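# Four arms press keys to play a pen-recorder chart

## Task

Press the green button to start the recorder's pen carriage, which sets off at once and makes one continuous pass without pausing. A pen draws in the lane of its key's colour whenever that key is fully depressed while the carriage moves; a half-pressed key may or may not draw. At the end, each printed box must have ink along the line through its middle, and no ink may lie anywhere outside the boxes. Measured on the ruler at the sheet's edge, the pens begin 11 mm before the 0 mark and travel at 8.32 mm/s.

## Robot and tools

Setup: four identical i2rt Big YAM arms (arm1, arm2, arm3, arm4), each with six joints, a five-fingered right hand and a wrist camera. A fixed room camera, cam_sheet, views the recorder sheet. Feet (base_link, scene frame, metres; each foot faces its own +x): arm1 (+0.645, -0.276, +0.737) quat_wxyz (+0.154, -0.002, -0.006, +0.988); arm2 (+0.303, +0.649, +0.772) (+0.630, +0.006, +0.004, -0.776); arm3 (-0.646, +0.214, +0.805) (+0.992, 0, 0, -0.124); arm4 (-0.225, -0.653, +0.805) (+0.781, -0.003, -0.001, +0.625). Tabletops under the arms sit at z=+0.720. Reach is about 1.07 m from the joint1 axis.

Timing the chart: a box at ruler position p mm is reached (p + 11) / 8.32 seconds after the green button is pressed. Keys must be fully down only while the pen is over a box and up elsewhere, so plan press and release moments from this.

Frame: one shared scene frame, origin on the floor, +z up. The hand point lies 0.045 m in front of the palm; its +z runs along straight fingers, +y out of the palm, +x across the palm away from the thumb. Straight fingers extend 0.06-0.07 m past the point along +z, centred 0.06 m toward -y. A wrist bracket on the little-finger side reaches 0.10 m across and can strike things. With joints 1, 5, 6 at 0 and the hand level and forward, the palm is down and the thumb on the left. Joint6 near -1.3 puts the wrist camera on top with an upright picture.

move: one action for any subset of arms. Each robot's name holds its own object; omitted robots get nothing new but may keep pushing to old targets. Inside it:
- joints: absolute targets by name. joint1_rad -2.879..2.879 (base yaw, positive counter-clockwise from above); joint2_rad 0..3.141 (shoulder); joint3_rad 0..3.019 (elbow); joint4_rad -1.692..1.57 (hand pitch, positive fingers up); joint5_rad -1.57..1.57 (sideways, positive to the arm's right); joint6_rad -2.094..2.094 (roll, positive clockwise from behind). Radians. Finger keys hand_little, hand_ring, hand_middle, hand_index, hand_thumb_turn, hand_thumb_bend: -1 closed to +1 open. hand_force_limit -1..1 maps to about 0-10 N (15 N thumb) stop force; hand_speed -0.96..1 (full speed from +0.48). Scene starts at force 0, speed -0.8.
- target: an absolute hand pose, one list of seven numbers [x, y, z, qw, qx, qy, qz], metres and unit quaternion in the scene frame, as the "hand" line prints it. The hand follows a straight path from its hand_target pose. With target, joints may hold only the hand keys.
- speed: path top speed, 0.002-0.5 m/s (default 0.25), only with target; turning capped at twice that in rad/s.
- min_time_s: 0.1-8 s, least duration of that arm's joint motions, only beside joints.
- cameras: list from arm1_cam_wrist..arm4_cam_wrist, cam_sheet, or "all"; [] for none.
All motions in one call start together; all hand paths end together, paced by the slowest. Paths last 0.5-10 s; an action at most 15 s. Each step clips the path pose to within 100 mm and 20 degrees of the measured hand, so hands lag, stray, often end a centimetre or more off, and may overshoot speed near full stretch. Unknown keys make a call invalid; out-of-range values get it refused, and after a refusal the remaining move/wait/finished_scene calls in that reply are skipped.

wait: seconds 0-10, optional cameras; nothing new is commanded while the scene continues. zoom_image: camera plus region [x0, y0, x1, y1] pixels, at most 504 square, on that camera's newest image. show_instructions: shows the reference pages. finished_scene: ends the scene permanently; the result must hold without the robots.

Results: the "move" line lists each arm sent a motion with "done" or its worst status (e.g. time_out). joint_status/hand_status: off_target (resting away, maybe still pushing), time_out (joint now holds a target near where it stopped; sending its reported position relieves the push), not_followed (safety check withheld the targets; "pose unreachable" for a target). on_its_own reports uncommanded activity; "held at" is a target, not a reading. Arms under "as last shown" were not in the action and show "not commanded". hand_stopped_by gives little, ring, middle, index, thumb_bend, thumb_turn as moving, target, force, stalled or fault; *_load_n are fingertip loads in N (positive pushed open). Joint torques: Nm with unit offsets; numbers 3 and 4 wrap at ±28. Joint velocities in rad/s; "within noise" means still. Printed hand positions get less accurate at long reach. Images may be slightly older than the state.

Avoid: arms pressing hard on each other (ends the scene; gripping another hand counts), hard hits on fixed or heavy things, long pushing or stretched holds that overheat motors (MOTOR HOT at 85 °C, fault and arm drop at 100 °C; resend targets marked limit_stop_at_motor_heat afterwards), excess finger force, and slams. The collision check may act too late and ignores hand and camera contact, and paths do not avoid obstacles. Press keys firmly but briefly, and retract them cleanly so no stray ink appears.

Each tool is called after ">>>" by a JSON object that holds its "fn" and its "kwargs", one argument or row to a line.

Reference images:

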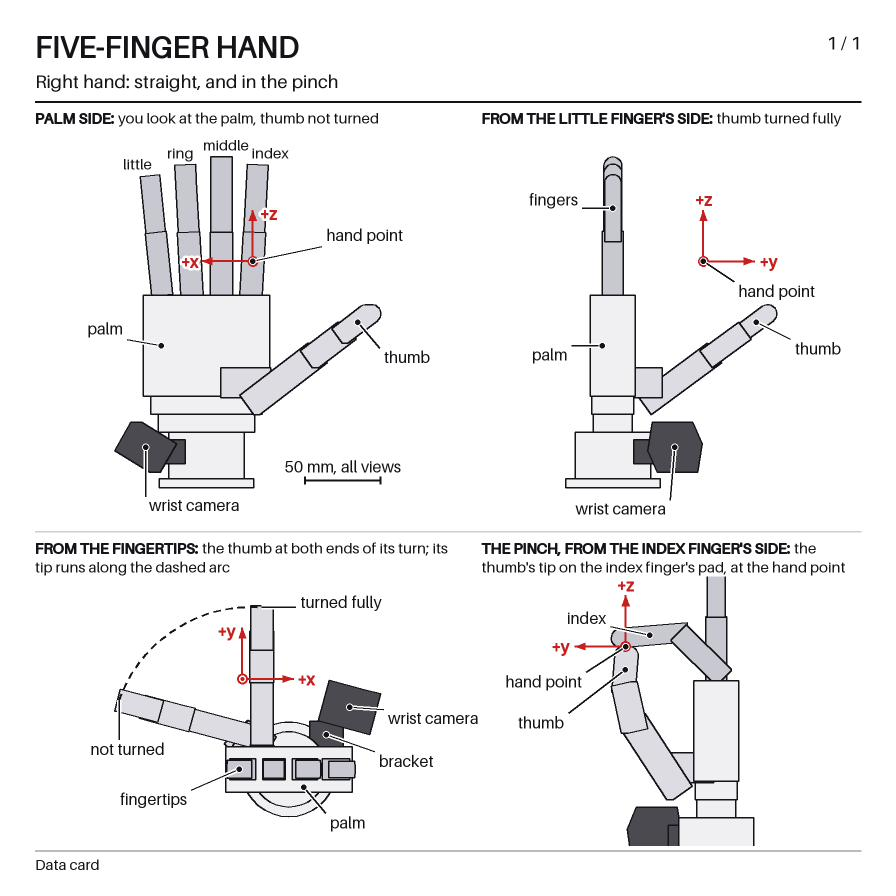

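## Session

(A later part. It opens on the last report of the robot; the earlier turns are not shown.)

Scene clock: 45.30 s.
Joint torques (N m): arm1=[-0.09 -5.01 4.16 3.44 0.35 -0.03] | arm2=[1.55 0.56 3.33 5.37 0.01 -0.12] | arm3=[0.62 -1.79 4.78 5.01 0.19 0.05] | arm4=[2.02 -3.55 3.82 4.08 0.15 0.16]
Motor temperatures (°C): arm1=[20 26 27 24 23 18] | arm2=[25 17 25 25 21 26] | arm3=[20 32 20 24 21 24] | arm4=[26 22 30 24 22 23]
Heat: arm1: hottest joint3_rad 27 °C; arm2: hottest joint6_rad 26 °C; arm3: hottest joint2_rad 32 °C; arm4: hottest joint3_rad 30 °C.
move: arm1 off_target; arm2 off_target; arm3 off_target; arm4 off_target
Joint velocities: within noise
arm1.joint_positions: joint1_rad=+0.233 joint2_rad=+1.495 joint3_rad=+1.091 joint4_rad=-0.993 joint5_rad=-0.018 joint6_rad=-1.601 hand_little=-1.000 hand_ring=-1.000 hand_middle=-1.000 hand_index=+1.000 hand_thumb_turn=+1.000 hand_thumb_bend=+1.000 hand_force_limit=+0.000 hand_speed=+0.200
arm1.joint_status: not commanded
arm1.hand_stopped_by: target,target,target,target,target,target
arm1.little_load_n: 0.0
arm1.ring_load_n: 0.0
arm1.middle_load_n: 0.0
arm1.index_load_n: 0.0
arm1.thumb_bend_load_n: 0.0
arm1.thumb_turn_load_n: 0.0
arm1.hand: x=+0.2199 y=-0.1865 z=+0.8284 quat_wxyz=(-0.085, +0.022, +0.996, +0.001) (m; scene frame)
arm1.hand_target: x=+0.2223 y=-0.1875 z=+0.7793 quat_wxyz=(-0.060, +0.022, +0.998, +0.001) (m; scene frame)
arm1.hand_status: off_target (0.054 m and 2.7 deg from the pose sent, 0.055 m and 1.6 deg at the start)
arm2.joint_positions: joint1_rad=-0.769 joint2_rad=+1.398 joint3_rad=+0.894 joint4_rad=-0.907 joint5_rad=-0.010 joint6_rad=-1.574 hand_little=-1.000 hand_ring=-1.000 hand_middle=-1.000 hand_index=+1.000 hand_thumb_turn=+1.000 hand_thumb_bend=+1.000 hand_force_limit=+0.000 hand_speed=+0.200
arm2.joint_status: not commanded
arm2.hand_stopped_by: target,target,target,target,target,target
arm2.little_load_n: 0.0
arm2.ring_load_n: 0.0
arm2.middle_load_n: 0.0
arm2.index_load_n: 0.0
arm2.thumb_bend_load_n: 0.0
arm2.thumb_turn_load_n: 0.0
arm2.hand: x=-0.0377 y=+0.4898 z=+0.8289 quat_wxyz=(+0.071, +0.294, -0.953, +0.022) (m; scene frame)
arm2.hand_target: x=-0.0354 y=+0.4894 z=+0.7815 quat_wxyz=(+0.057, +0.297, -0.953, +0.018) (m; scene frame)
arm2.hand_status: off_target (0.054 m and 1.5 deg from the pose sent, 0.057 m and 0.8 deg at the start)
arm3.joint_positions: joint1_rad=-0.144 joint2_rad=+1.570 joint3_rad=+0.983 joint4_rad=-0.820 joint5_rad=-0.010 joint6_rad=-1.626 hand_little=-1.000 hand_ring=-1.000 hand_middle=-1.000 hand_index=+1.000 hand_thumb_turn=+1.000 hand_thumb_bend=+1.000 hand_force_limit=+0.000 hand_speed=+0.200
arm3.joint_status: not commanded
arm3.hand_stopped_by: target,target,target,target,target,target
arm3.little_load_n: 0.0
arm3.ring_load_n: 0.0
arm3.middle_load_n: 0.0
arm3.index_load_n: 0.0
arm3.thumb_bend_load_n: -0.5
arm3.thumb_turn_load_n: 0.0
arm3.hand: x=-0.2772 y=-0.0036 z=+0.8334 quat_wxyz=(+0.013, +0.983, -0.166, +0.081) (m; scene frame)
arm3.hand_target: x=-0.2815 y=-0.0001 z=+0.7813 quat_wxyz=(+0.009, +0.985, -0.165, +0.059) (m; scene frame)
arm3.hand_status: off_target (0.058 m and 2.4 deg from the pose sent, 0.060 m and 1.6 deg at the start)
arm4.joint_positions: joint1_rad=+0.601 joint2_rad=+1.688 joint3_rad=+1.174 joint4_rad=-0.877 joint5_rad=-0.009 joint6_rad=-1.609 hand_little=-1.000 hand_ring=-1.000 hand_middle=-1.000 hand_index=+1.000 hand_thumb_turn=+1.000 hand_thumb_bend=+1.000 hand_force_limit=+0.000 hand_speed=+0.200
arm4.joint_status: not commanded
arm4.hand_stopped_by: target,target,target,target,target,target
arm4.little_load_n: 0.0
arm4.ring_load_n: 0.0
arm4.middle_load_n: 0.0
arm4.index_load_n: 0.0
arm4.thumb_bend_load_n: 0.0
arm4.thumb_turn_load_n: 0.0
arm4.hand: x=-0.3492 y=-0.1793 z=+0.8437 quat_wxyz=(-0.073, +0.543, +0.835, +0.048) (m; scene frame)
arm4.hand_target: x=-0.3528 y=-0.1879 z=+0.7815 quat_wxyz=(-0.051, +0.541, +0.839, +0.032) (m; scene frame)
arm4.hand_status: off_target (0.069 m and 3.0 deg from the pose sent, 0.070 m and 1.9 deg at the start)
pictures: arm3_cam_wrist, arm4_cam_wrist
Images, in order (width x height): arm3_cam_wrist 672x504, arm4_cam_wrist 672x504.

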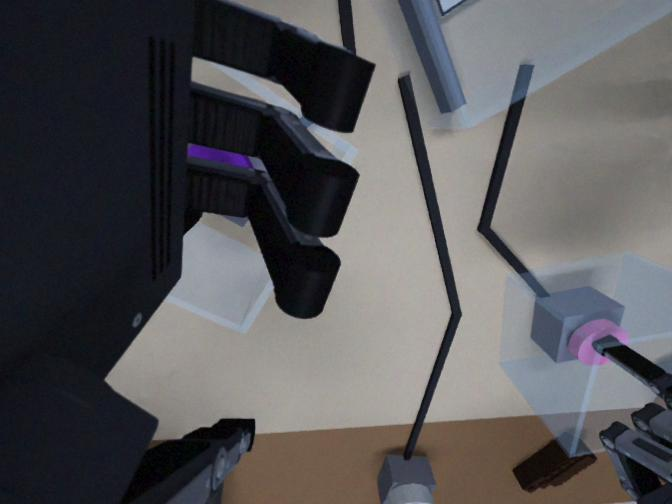

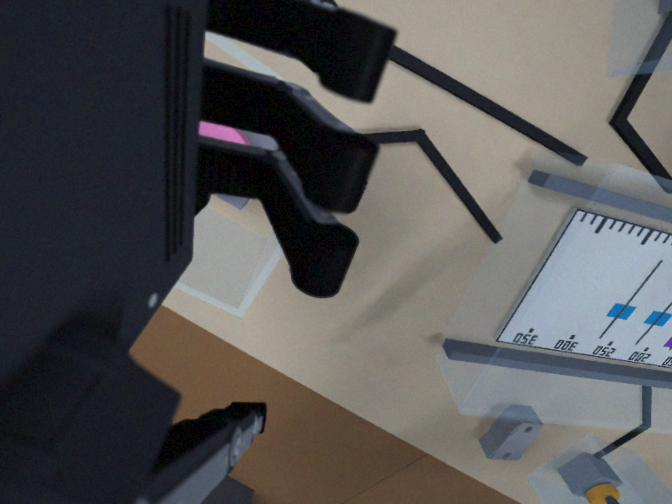

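>>> {"fn": "move", "kwargs": {
  "arm4": {"target":[-0.3557,-0.180,0.90,-0.0513,0.5414,0.8385,0.0331],"speed":0.25},
  "cameras": ["arm3_cam_wrist"]
}}

>>> {"fn": "zoom_image", "kwargs": {
  "camera": "arm3_cam_wrist",
  "region": [460, 220, 672, 420]
}}

>>> {"fn": "zoom_image", "kwargs": {
  "camera": "arm3_cam_wrist",
  "region": [520, 280, 640, 380]
}}

Scene clock: 47.13 s.
Joint torques (N m): arm1=[-0.03 -4.95 4.21 3.41 0.34 -0.03] | arm2=[1.55 0.67 3.37 5.37 0.01 -0.12] | arm3=[0.62 -2.08 4.88 4.98 0.11 0.06] | arm4=[1.38 -13.33 10.97 0.1 0.1 0.17]
Motor temperatures (°C): arm1=[20 26 27 24 23 18] | arm2=[25 17 25 25 21 26] | arm3=[20 32 20 24 21 24] | arm4=[26 22 30 24 22 23]
Heat: arm1: hottest joint3_rad 27 °C; arm2: hottest joint6_rad 26 °C; arm3: hottest joint2_rad 32 °C; arm4: hottest joint3_rad 30 °C.
move: arm4 off_target
Joint velocities: within noise
arm1, arm2, arm3: as last shown
arm1.hand: x=+0.2200 y=-0.1865 z=+0.8283 quat_wxyz=(-0.085, +0.022, +0.996, +0.001) (m; scene frame)
arm1.hand_target: x=+0.2225 y=-0.1875 z=+0.7792 quat_wxyz=(-0.060, +0.022, +0.998, +0.001) (m; scene frame)
arm2.index_load_n: -0.5
arm2.hand: x=-0.0377 y=+0.4897 z=+0.8289 quat_wxyz=(+0.071, +0.294, -0.953, +0.022) (m; scene frame)
arm2.hand_target: x=-0.0355 y=+0.4893 z=+0.7815 quat_wxyz=(+0.057, +0.297, -0.953, +0.018) (m; scene frame)
arm3.joint_positions: joint1_rad=-0.144 joint2_rad=+1.569 joint3_rad=+0.983 joint4_rad=-0.820 joint5_rad=-0.010 joint6_rad=-1.626 hand_little=-1.000 hand_ring=-1.000 hand_middle=-1.000 hand_index=+1.000 hand_thumb_turn=+1.000 hand_thumb_bend=+1.000 hand_force_limit=+0.000 hand_speed=+0.200
arm3.thumb_bend_load_n: 0.0
arm3.hand: x=-0.2771 y=-0.0036 z=+0.8336 quat_wxyz=(+0.013, +0.983, -0.166, +0.081) (m; scene frame)
arm3.hand_target: x=-0.2814 y=-0.0002 z=+0.7814 quat_wxyz=(+0.010, +0.984, -0.165, +0.060) (m; scene frame)
arm4.joint_positions: joint1_rad=+0.601 joint2_rad=+1.682 joint3_rad=+1.253 joint4_rad=-1.075 joint5_rad=-0.008 joint6_rad=-1.609 hand_little=-1.000 hand_ring=-1.000 hand_middle=-1.000 hand_index=+1.000 hand_thumb_turn=+1.000 hand_thumb_bend=+1.000 hand_force_limit=+0.000 hand_speed=+0.200
arm4.joint_status: not commanded
arm4.hand_stopped_by: target,target,target,target,target,target
arm4.little_load_n: 0.0
arm4.ring_load_n: 0.0
arm4.middle_load_n: 0.0
arm4.index_load_n: 0.0
arm4.thumb_bend_load_n: 0.0
arm4.thumb_turn_load_n: 0.0
arm4.hand: x=-0.3427 y=-0.1954 z=+0.8732 quat_wxyz=(-0.027, +0.545, +0.838, +0.016) (m; scene frame)
arm4.hand_target: x=-0.3554 y=-0.1811 z=+0.9001 quat_wxyz=(-0.052, +0.541, +0.839, +0.033) (m; scene frame)
arm4.hand_status: off_target (0.034 m and 3.4 deg from the pose sent, 0.057 m and 3.0 deg at the start)
pictures: arm3_cam_wrist
Images, in order (width x height): arm3_cam_wrist 672x504.

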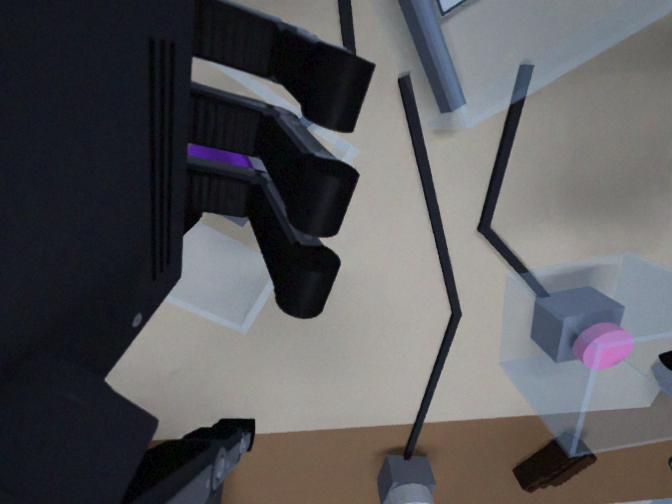

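Scaled by 2.377 from the camera's 672x504 image, which has a finer 960x720 frame.

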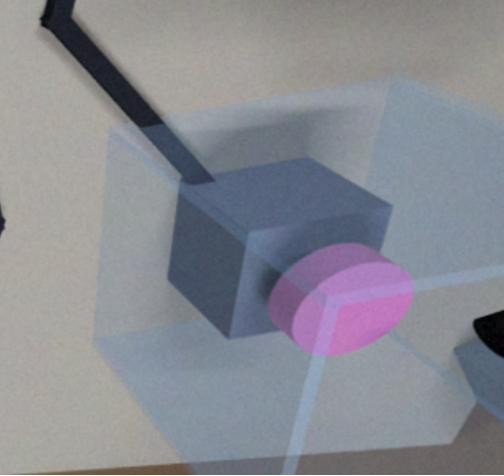

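Scaled by 4.200 from the camera's 672x504 image, which has a finer 960x720 frame.

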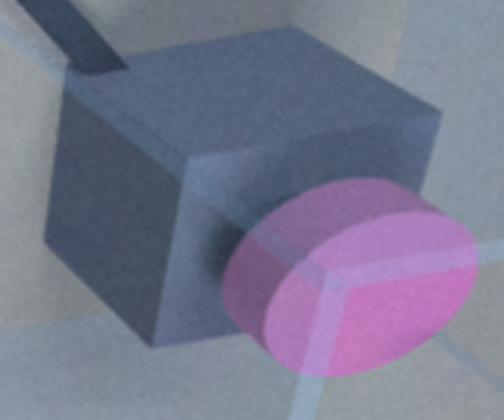

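>>> {"fn": "wait", "kwargs": {
  "seconds": 0.1,
  "cameras": ["arm4_cam_wrist","arm1_cam_wrist","cam_sheet"]
}}

>>> {"fn": "zoom_image", "kwargs": {
  "camera": "arm4_cam_wrist",
  "region": [512, 384, 672, 504]
}}

>>> {"fn": "zoom_image", "kwargs": {
  "camera": "arm4_cam_wrist",
  "region": [552, 0, 672, 90]
}}

>>> {"fn": "move", "kwargs": {
  "arm1": {"target":[0.2166,-0.1865,0.90,-0.0610,0.0218,0.9979,0.0013],"speed":0.25},
  "arm3": {"target":[-0.2751,-0.0035,0.90,0.0101,0.9845,-0.1647,0.0602],"speed":0.25},
  "cameras": ["arm4_cam_wrist","arm1_cam_wrist","arm3_cam_wrist","cam_sheet"]
}}

>>> {"fn": "zoom_image", "kwargs": {
  "camera": "arm4_cam_wrist",
  "region": [512, 384, 672, 504]
}}

>>> {"fn": "zoom_image", "kwargs": {
  "camera": "arm4_cam_wrist",
  "region": [552, 0, 672, 90]
}}

Scene clock: 48.07 s.
Joint torques (N m): arm1=[-0.09 -4.95 4.21 3.41 0.35 -0.04] | arm2=[1.61 0.62 3.36 5.35 0 -0.12] | arm3=[0.67 -2.08 4.78 4.97 0.15 0.06] | arm4=[1.26 -13.51 11 0.02 0.09 0.14]
Motor temperatures (°C): arm1=[20 26 27 24 23 18] | arm2=[25 17 25 26 21 26] | arm3=[20 32 20 24 21 24] | arm4=[26 22 30 24 22 23]
Heat: arm1: hottest joint3_rad 27 °C; arm2: hottest joint4_rad 26 °C; arm3: hottest joint2_rad 32 °C; arm4: hottest joint3_rad 30 °C.
Joint velocities: within noise
arm1.joint_positions: joint1_rad=+0.233 joint2_rad=+1.495 joint3_rad=+1.091 joint4_rad=-0.993 joint5_rad=-0.018 joint6_rad=-1.601 hand_little=-1.000 hand_ring=-1.000 hand_middle=-1.000 hand_index=+1.000 hand_thumb_turn=+1.000 hand_thumb_bend=+1.000 hand_force_limit=+0.000 hand_speed=+0.200
arm1.joint_status: not commanded
arm1.hand_stopped_by: target,target,target,target,target,target
arm1.little_load_n: 0.0
arm1.ring_load_n: 0.0
arm1.middle_load_n: 0.0
arm1.index_load_n: 0.0
arm1.thumb_bend_load_n: 0.0
arm1.thumb_turn_load_n: 0.0
arm1.hand: x=+0.2200 y=-0.1865 z=+0.8283 quat_wxyz=(-0.085, +0.022, +0.996, +0.001) (m; scene frame)
arm1.hand_target: x=+0.2225 y=-0.1875 z=+0.7792 quat_wxyz=(-0.060, +0.022, +0.998, +0.001) (m; scene frame)
arm1.hand_status: not commanded
arm2.joint_positions: joint1_rad=-0.769 joint2_rad=+1.398 joint3_rad=+0.894 joint4_rad=-0.907 joint5_rad=-0.010 joint6_rad=-1.574 hand_little=-1.000 hand_ring=-1.000 hand_middle=-1.000 hand_index=+1.000 hand_thumb_turn=+1.000 hand_thumb_bend=+1.000 hand_force_limit=+0.000 hand_speed=+0.200
arm2.joint_status: not commanded
arm2.hand_stopped_by: target,target,target,target,target,target
arm2.little_load_n: 0.0
arm2.ring_load_n: 0.0
arm2.middle_load_n: 0.0
arm2.index_load_n: 0.0
arm2.thumb_bend_load_n: 0.0
arm2.thumb_turn_load_n: 0.0
arm2.hand: x=-0.0377 y=+0.4897 z=+0.8289 quat_wxyz=(+0.071, +0.294, -0.953, +0.022) (m; scene frame)
arm2.hand_target: x=-0.0355 y=+0.4893 z=+0.7815 quat_wxyz=(+0.057, +0.297, -0.953, +0.018) (m; scene frame)
arm2.hand_status: not commanded
arm3.joint_positions: joint1_rad=-0.144 joint2_rad=+1.569 joint3_rad=+0.983 joint4_rad=-0.820 joint5_rad=-0.010 joint6_rad=-1.626 hand_little=-1.000 hand_ring=-1.000 hand_middle=-1.000 hand_index=+1.000 hand_thumb_turn=+1.000 hand_thumb_bend=+1.000 hand_force_limit=+0.000 hand_speed=+0.200
arm3.joint_status: not commanded
arm3.hand_stopped_by: target,target,target,target,target,target
arm3.little_load_n: 0.0
arm3.ring_load_n: 0.0
arm3.middle_load_n: 0.0
arm3.index_load_n: 0.0
arm3.thumb_bend_load_n: 0.0
arm3.thumb_turn_load_n: 0.0
arm3.hand: x=-0.2771 y=-0.0036 z=+0.8336 quat_wxyz=(+0.013, +0.983, -0.166, +0.081) (m; scene frame)
arm3.hand_target: x=-0.2814 y=-0.0002 z=+0.7814 quat_wxyz=(+0.010, +0.984, -0.165, +0.060) (m; scene frame)
arm3.hand_status: not commanded
arm4.joint_positions: joint1_rad=+0.601 joint2_rad=+1.682 joint3_rad=+1.253 joint4_rad=-1.075 joint5_rad=-0.008 joint6_rad=-1.609 hand_little=-1.000 hand_ring=-1.000 hand_middle=-1.000 hand_index=+1.000 hand_thumb_turn=+1.000 hand_thumb_bend=+1.000 hand_force_limit=+0.000 hand_speed=+0.200
arm4.joint_status: not commanded
arm4.hand_stopped_by: target,target,target,target,target,target
arm4.little_load_n: 0.0
arm4.ring_load_n: 0.0
arm4.middle_load_n: 0.0
arm4.index_load_n: 0.0
arm4.thumb_bend_load_n: 0.0
arm4.thumb_turn_load_n: 0.0
arm4.hand: x=-0.3427 y=-0.1954 z=+0.8732 quat_wxyz=(-0.027, +0.545, +0.838, +0.016) (m; scene frame)
arm4.hand_target: x=-0.3554 y=-0.1811 z=+0.9001 quat_wxyz=(-0.052, +0.541, +0.839, +0.033) (m; scene frame)
arm4.hand_status: off_target (0.034 m and 3.4 deg from the pose sent, 0.057 m and 3.0 deg at the start)
wait: 0.10 s; at rest from the start
pictures: arm1_cam_wrist, arm4_cam_wrist, cam_sheet
Images, in order (width x height): arm1_cam_wrist 672x504, arm4_cam_wrist 672x504, cam_sheet 672x504.

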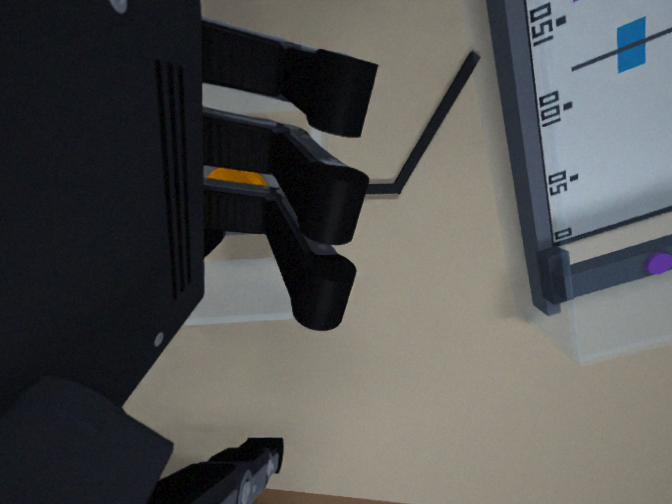

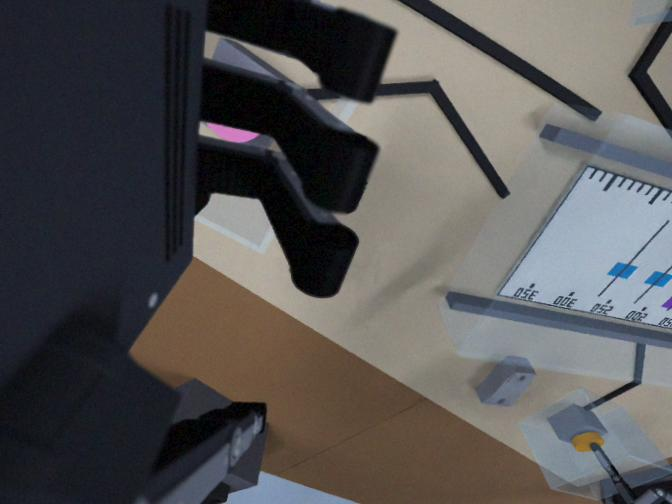

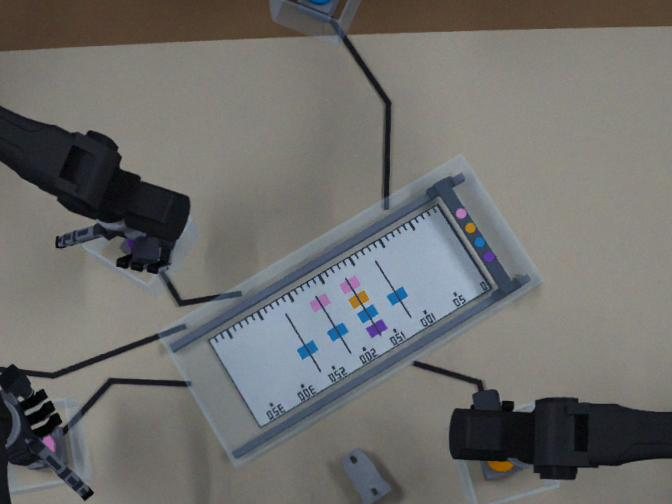

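Scaled by 3.150 from the camera's 672x504 image, which has a finer 960x720 frame.

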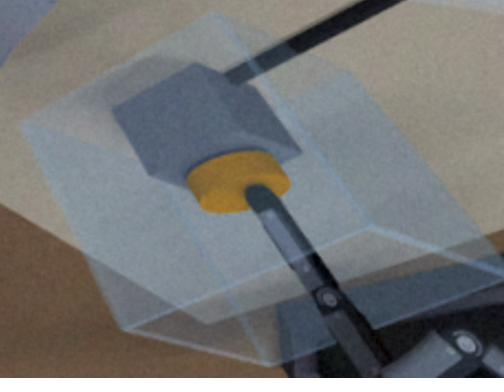

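Scaled by 4.200 from the camera's 672x504 image, which has a finer 960x720 frame.

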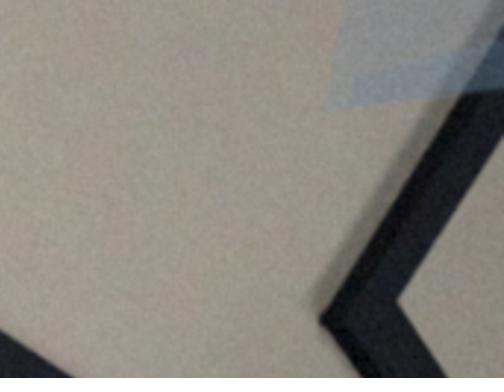

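Scene clock: 49.43 s.
Joint torques (N m): arm1=[-0.38 -14.15 12.05 -0.06 0.33 -0.07] | arm2=[1.55 0.56 3.38 5.37 0.01 -0.12] | arm3=[1.14 -9.52 11.41 0.34 0.13 0.03] | arm4=[1.79 -13.98 11.06 -0.01 0.1 0.12]
Motor temperatures (°C): arm1=[20 26 27 24 23 18] | arm2=[25 17 25 26 21 26] | arm3=[20 32 20 24 21 24] | arm4=[26 22 30 24 22 22]
Heat: arm1: hottest joint3_rad 27 °C; arm2: hottest joint4_rad 26 °C; arm3: hottest joint2_rad 32 °C; arm4: hottest joint3_rad 30 °C.
move: arm1 off_target; arm3 off_target
Joint velocities: within noise
arm1.joint_positions: joint1_rad=+0.233 joint2_rad=+1.484 joint3_rad=+1.222 joint4_rad=-1.228 joint5_rad=-0.018 joint6_rad=-1.601 hand_little=-1.000 hand_ring=-1.000 hand_middle=-1.000 hand_index=+1.000 hand_thumb_turn=+1.000 hand_thumb_bend=+1.000 hand_force_limit=+0.000 hand_speed=+0.200
arm1.joint_status: not commanded
arm1.hand_stopped_by: target,target,target,target,target,target
arm1.little_load_n: 0.0
arm1.ring_load_n: 0.0
arm1.middle_load_n: 0.0
arm1.index_load_n: 0.0
arm1.thumb_bend_load_n: 0.0
arm1.thumb_turn_load_n: 0.0
arm1.hand: x=+0.2314 y=-0.1878 z=+0.8792 quat_wxyz=(-0.038, +0.023, +0.999, -0.001) (m; scene frame)
arm1.hand_target: x=+0.2174 y=-0.1866 z=+0.9000 quat_wxyz=(-0.061, +0.022, +0.998, +0.001) (m; scene frame)
arm1.hand_status: off_target (0.026 m and 2.7 deg from the pose sent, 0.072 m and 2.7 deg at the start)
arm2, arm4: as last shown
arm2.thumb_bend_load_n: -0.5
arm3.joint_positions: joint1_rad=-0.144 joint2_rad=+1.516 joint3_rad=+1.079 joint4_rad=-1.042 joint5_rad=-0.009 joint6_rad=-1.626 hand_little=-1.000 hand_ring=-1.000 hand_middle=-1.000 hand_index=+1.000 hand_thumb_turn=+1.000 hand_thumb_bend=+1.000 hand_force_limit=+0.000 hand_speed=+0.200
arm3.joint_status: not commanded
arm3.hand_stopped_by: target,target,target,target,target,target
arm3.little_load_n: 0.0
arm3.ring_load_n: 0.0
arm3.middle_load_n: 0.0
arm3.index_load_n: 0.0
arm3.thumb_bend_load_n: 0.0
arm3.thumb_turn_load_n: 0.0
arm3.hand: x=-0.2878 y=+0.0007 z=+0.8860 quat_wxyz=(+0.006, +0.985, -0.167, +0.046) (m; scene frame)
arm3.hand_target: x=-0.2755 y=-0.0033 z=+0.9001 quat_wxyz=(+0.010, +0.984, -0.165, +0.060) (m; scene frame)
arm3.hand_status: off_target (0.019 m and 1.7 deg from the pose sent, 0.067 m and 2.4 deg at the start)
arm4.thumb_bend_load_n: -0.5
arm4.thumb_turn_load_n: 0.5
pictures: arm1_cam_wrist, arm3_cam_wrist, arm4_cam_wrist, cam_sheet
Images, in order (width x height): arm1_cam_wrist 672x504, arm3_cam_wrist 672x504, arm4_cam_wrist 672x504, cam_sheet 672x504.

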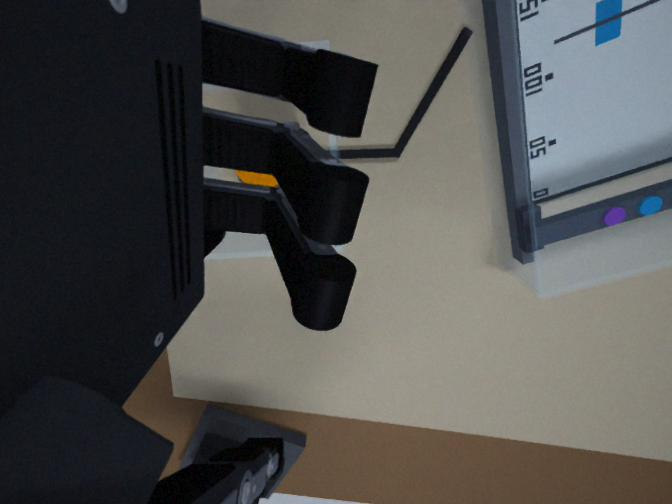

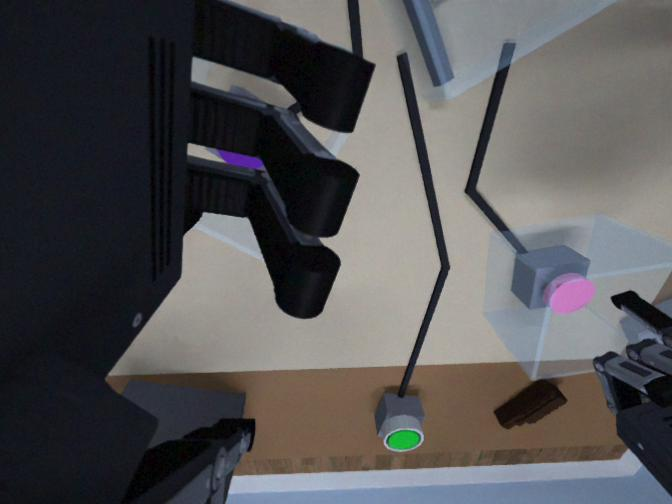

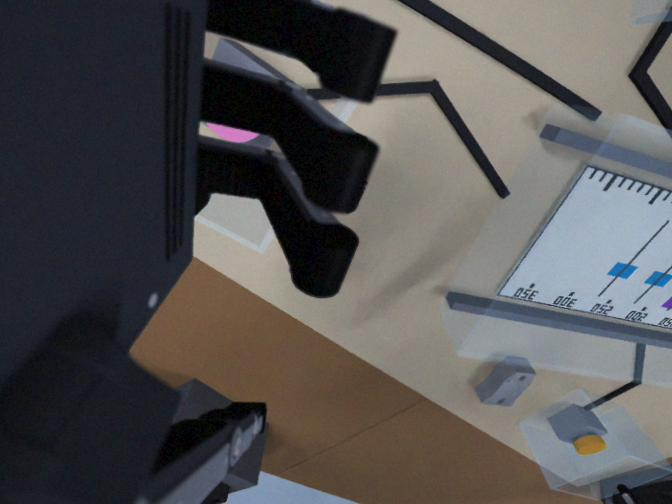

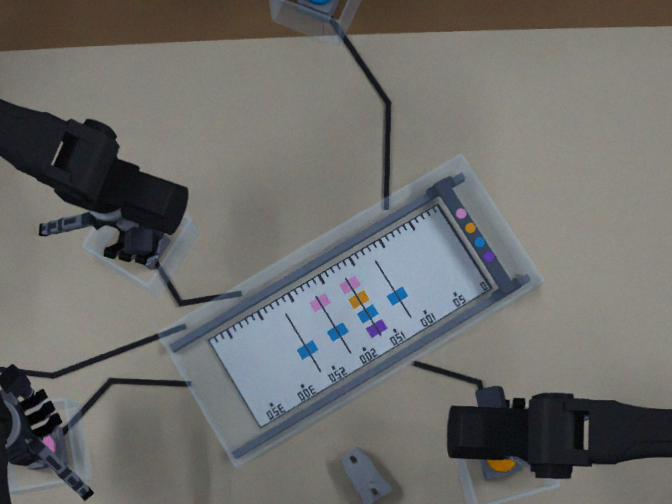

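Scaled by 3.150 from the camera's 672x504 image, which has a finer 960x720 frame.

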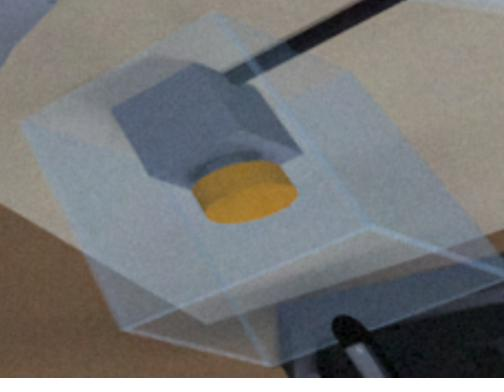

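Scaled by 4.200 from the camera's 672x504 image, which has a finer 960x720 frame.

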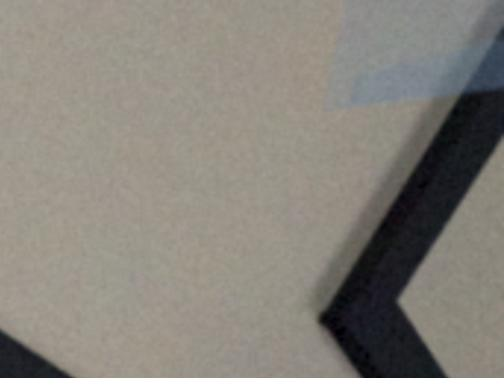

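>>> {"fn": "move", "kwargs": {
  "arm4": {"target":[-0.3063,-0.2894,0.95,-0.0513,0.5414,0.8385,0.0331],"speed":0.25},
  "arm3": {"target":[-0.30,0.0,1.0,0.0101,0.9845,-0.1647,0.0602],"speed":0.2}
}}

>>> {"fn": "move", "kwargs": {
  "arm3": {"target":[-0.66,-0.054,1.0,0.0281,0.7648,-0.6428,0.0334],"speed":0.3,"joints":{"hand_little":1,"hand_ring":1,"hand_middle":1}},
  "cameras": ["arm3_cam_wrist","arm4_cam_wrist"]
}}

Scene clock: 53.47 s.
Joint torques (N m): arm1=[-0.38 -14.15 12.04 -0.06 0.33 -0.07] | arm2=[1.55 0.67 3.38 5.34 0.01 -0.12] | arm3=[-0.79 -7.82 12.71 0.43 0.1 -0.09] | arm4=[0.15 -9.05 7.86 0.06 0.05 0.02]
Motor temperatures (°C): arm1=[20 26 28 24 23 18] | arm2=[25 16 25 26 21 26] | arm3=[20 32 21 24 21 24] | arm4=[26 23 31 24 22 22]
Heat: arm1: hottest joint3_rad 28 °C; arm2: hottest joint4_rad 26 °C; arm3: hottest joint2_rad 32 °C; arm4: hottest joint3_rad 31 °C.
move: arm3 off_target; arm4 done
Joint velocities: within noise
arm1, arm2: as last shown
arm1.hand: x=+0.2315 y=-0.1878 z=+0.8792 quat_wxyz=(-0.038, +0.023, +0.999, -0.001) (m; scene frame)
arm1.hand_target: x=+0.2175 y=-0.1866 z=+0.9000 quat_wxyz=(-0.061, +0.022, +0.998, +0.001) (m; scene frame)
arm2.thumb_bend_load_n: 0.0
arm3.joint_positions: joint1_rad=-0.145 joint2_rad=+1.379 joint3_rad=+1.206 joint4_rad=-1.306 joint5_rad=-0.009 joint6_rad=-1.629 hand_little=-1.000 hand_ring=-1.000 hand_middle=-1.000 hand_index=+1.000 hand_thumb_turn=+1.000 hand_thumb_bend=+1.000 hand_force_limit=+0.000 hand_speed=+0.200
arm3.joint_status: not commanded
arm3.hand_stopped_by: target,target,target,target,target,target
arm3.little_load_n: 0.0
arm3.ring_load_n: 0.0
arm3.middle_load_n: 0.0
arm3.index_load_n: 0.0
arm3.thumb_bend_load_n: 0.0
arm3.thumb_turn_load_n: 0.0
arm3.hand: x=-0.3088 y=+0.0088 z=+0.9848 quat_wxyz=(+0.006, +0.985, -0.166, +0.046) (m; scene frame)
arm3.hand_target: x=-0.3006 y=+0.0002 z=+0.9999 quat_wxyz=(+0.010, +0.984, -0.165, +0.060) (m; scene frame)
arm3.hand_status: off_target (0.020 m and 1.7 deg from the pose sent, 0.115 m and 1.7 deg at the start)
arm4.joint_positions: joint1_rad=+0.601 joint2_rad=+1.328 joint3_rad=+1.056 joint4_rad=-1.177 joint5_rad=-0.008 joint6_rad=-1.609 hand_little=-1.000 hand_ring=-1.000 hand_middle=-1.000 hand_index=+1.000 hand_thumb_turn=+1.000 hand_thumb_bend=+1.000 hand_force_limit=+0.000 hand_speed=+0.200
arm4.joint_status: not commanded
arm4.hand_stopped_by: target,target,target,target,target,target
arm4.little_load_n: 0.0
arm4.ring_load_n: 0.0
arm4.middle_load_n: 0.0
arm4.index_load_n: 0.0
arm4.thumb_bend_load_n: 0.0
arm4.thumb_turn_load_n: 0.0
arm4.hand: x=-0.3062 y=-0.2877 z=+0.9445 quat_wxyz=(-0.049, +0.544, +0.837, +0.031) (m; scene frame)
arm4.hand_target: x=-0.3064 y=-0.2894 z=+0.9500 quat_wxyz=(-0.051, +0.541, +0.839, +0.033) (m; scene frame)
arm4.hand_status: done (0.006 m and 0.5 deg from the pose sent, 0.127 m and 3.4 deg at the start)
pictures: none

Scene clock: 56.17 s.
Joint torques (N m): arm1=[-0.44 -14.1 12.04 -0.06 0.33 -0.07] | arm2=[1.61 0.62 3.37 5.37 0.01 -0.12] | arm3=[-0.15 -3.72 9.88 0.44 -0.07 -0.08] | arm4=[0.79 -8.88 7.92 0.14 0.06 0.06]
Motor temperatures (°C): arm1=[20 26 28 24 23 18] | arm2=[25 16 25 26 21 26] | arm3=[20 32 21 24 21 24] | arm4=[26 22 31 24 22 22]
Heat: arm1: hottest joint3_rad 28 °C; arm2: hottest joint4_rad 26 °C; arm3: hottest joint2_rad 32 °C; arm4: hottest joint3_rad 31 °C.
move: arm3 done
Joint velocities: within noise
arm1, arm2, arm4: as last shown
arm3.joint_positions: joint1_rad=-1.136 joint2_rad=+1.033 joint3_rad=+0.959 joint4_rad=-1.406 joint5_rad=+0.004 joint6_rad=-1.554 hand_little=+1.000 hand_ring=+1.000 hand_middle=+1.000 hand_index=+1.000 hand_thumb_turn=+1.000 hand_thumb_bend=+1.000 hand_force_limit=+0.000 hand_speed=+0.200
arm3.joint_status: all done
arm3.hand_stopped_by: target,target,target,target,target,target
arm3.little_load_n: 0.0
arm3.ring_load_n: 0.0
arm3.middle_load_n: 0.0
arm3.index_load_n: 0.0
arm3.thumb_bend_load_n: 0.0
arm3.thumb_turn_load_n: 0.0
arm3.hand: x=-0.6577 y=-0.0525 z=+0.9977 quat_wxyz=(+0.030, +0.764, -0.644, +0.034) (m; scene frame)
arm3.hand_target: x=-0.6600 y=-0.0540 z=+0.9999 quat_wxyz=(+0.028, +0.765, -0.643, +0.033) (m; scene frame)
arm3.hand_status: done (0.004 m and 0.3 deg from the pose sent, 0.357 m and 61.0 deg at the start)
pictures: arm3_cam_wrist, arm4_cam_wrist
Images, in order (width x height): arm3_cam_wrist 672x504, arm4_cam_wrist 672x504.

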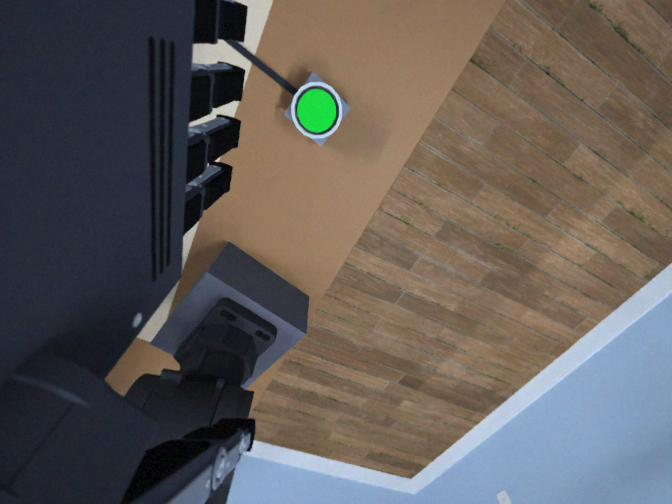

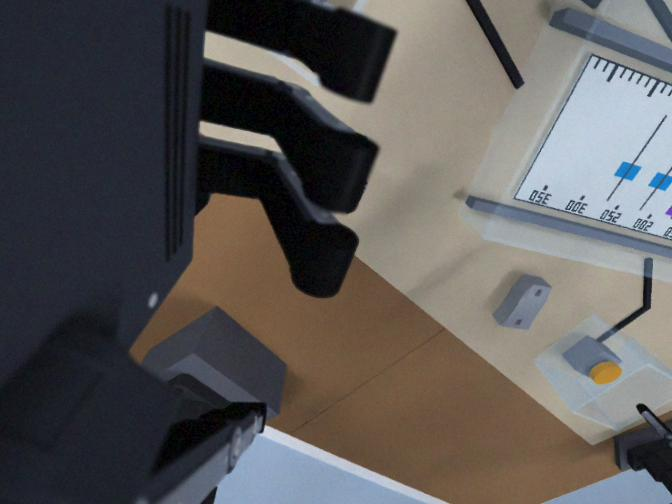

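>>> {"fn": "move", "kwargs": {
  "arm3": {"target":[-0.704,-0.080,0.93,0.0430,0.7083,-0.7033,0.0433],"speed":0.2},
  "cameras": ["arm3_cam_wrist","arm4_cam_wrist"]
}}

>>> {"fn": "zoom_image", "kwargs": {
  "camera": "arm3_cam_wrist",
  "region": [160, 60, 340, 260]
}}

Scene clock: 57.93 s.
Joint torques (N m): arm1=[-0.44 -14.15 12.04 -0.06 0.33 -0.07] | arm2=[1.55 0.62 3.37 5.35 0.01 -0.12] | arm3=[-0.73 -3.78 9.02 1.39 -0.05 -0.07] | arm4=[0.85 -8.76 7.97 0.24 0.05 0]
Motor temperatures (°C): arm1=[20 27 28 24 23 18] | arm2=[25 16 25 26 21 26] | arm3=[20 32 21 24 21 24] | arm4=[26 22 31 24 21 22]
Heat: arm1: hottest joint3_rad 28 °C; arm2: hottest joint4_rad 26 °C; arm3: hottest joint2_rad 32 °C; arm4: hottest joint3_rad 31 °C.
move: arm3 done
Joint velocities: within noise
arm1, arm2, arm4: as last shown
arm1.ring_load_n: 0.5
arm3.joint_positions: joint1_rad=-1.303 joint2_rad=+1.124 joint3_rad=+0.851 joint4_rad=-1.173 joint5_rad=+0.003 joint6_rad=-1.556 hand_little=+1.000 hand_ring=+1.000 hand_middle=+1.000 hand_index=+1.000 hand_thumb_turn=+1.000 hand_thumb_bend=+1.000 hand_force_limit=+0.000 hand_speed=+0.200
arm3.joint_status: not commanded
arm3.hand_stopped_by: target,target,target,target,target,target
arm3.little_load_n: 0.0
arm3.ring_load_n: 0.0
arm3.middle_load_n: 0.0
arm3.index_load_n: 0.0
arm3.thumb_bend_load_n: 0.0
arm3.thumb_turn_load_n: 0.0
arm3.hand: x=-0.7010 y=-0.0765 z=+0.9338 quat_wxyz=(+0.044, +0.707, -0.704, +0.044) (m; scene frame)
arm3.hand_target: x=-0.7039 y=-0.0800 z=+0.9301 quat_wxyz=(+0.043, +0.708, -0.703, +0.043) (m; scene frame)
arm3.hand_status: done (0.006 m and 0.2 deg from the pose sent, 0.087 m and 9.5 deg at the start)
arm4.ring_load_n: 0.5
pictures: arm3_cam_wrist, arm4_cam_wrist
Images, in order (width x height): arm3_cam_wrist 672x504, arm4_cam_wrist 672x504.

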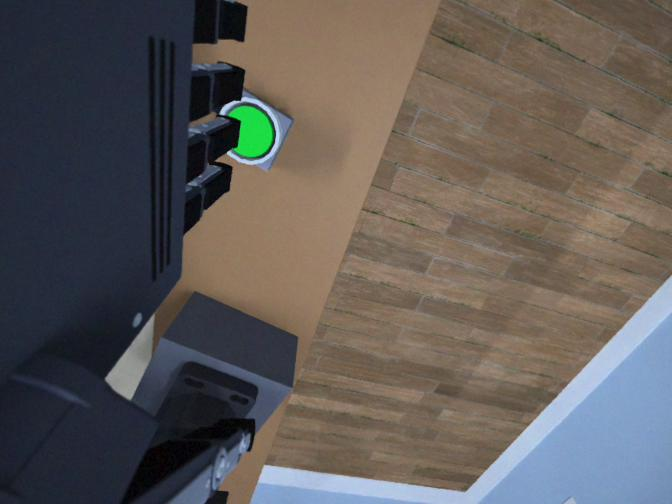

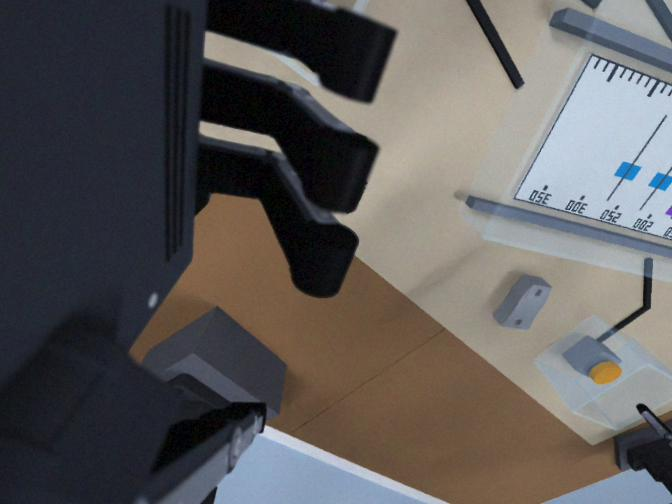

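Scaled by 2.520 from the camera's 672x504 image, which has a finer 960x720 frame.

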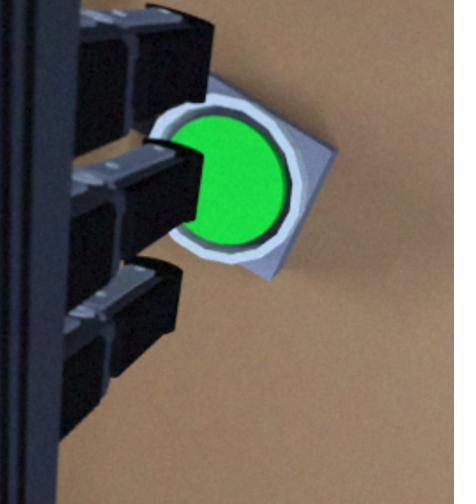

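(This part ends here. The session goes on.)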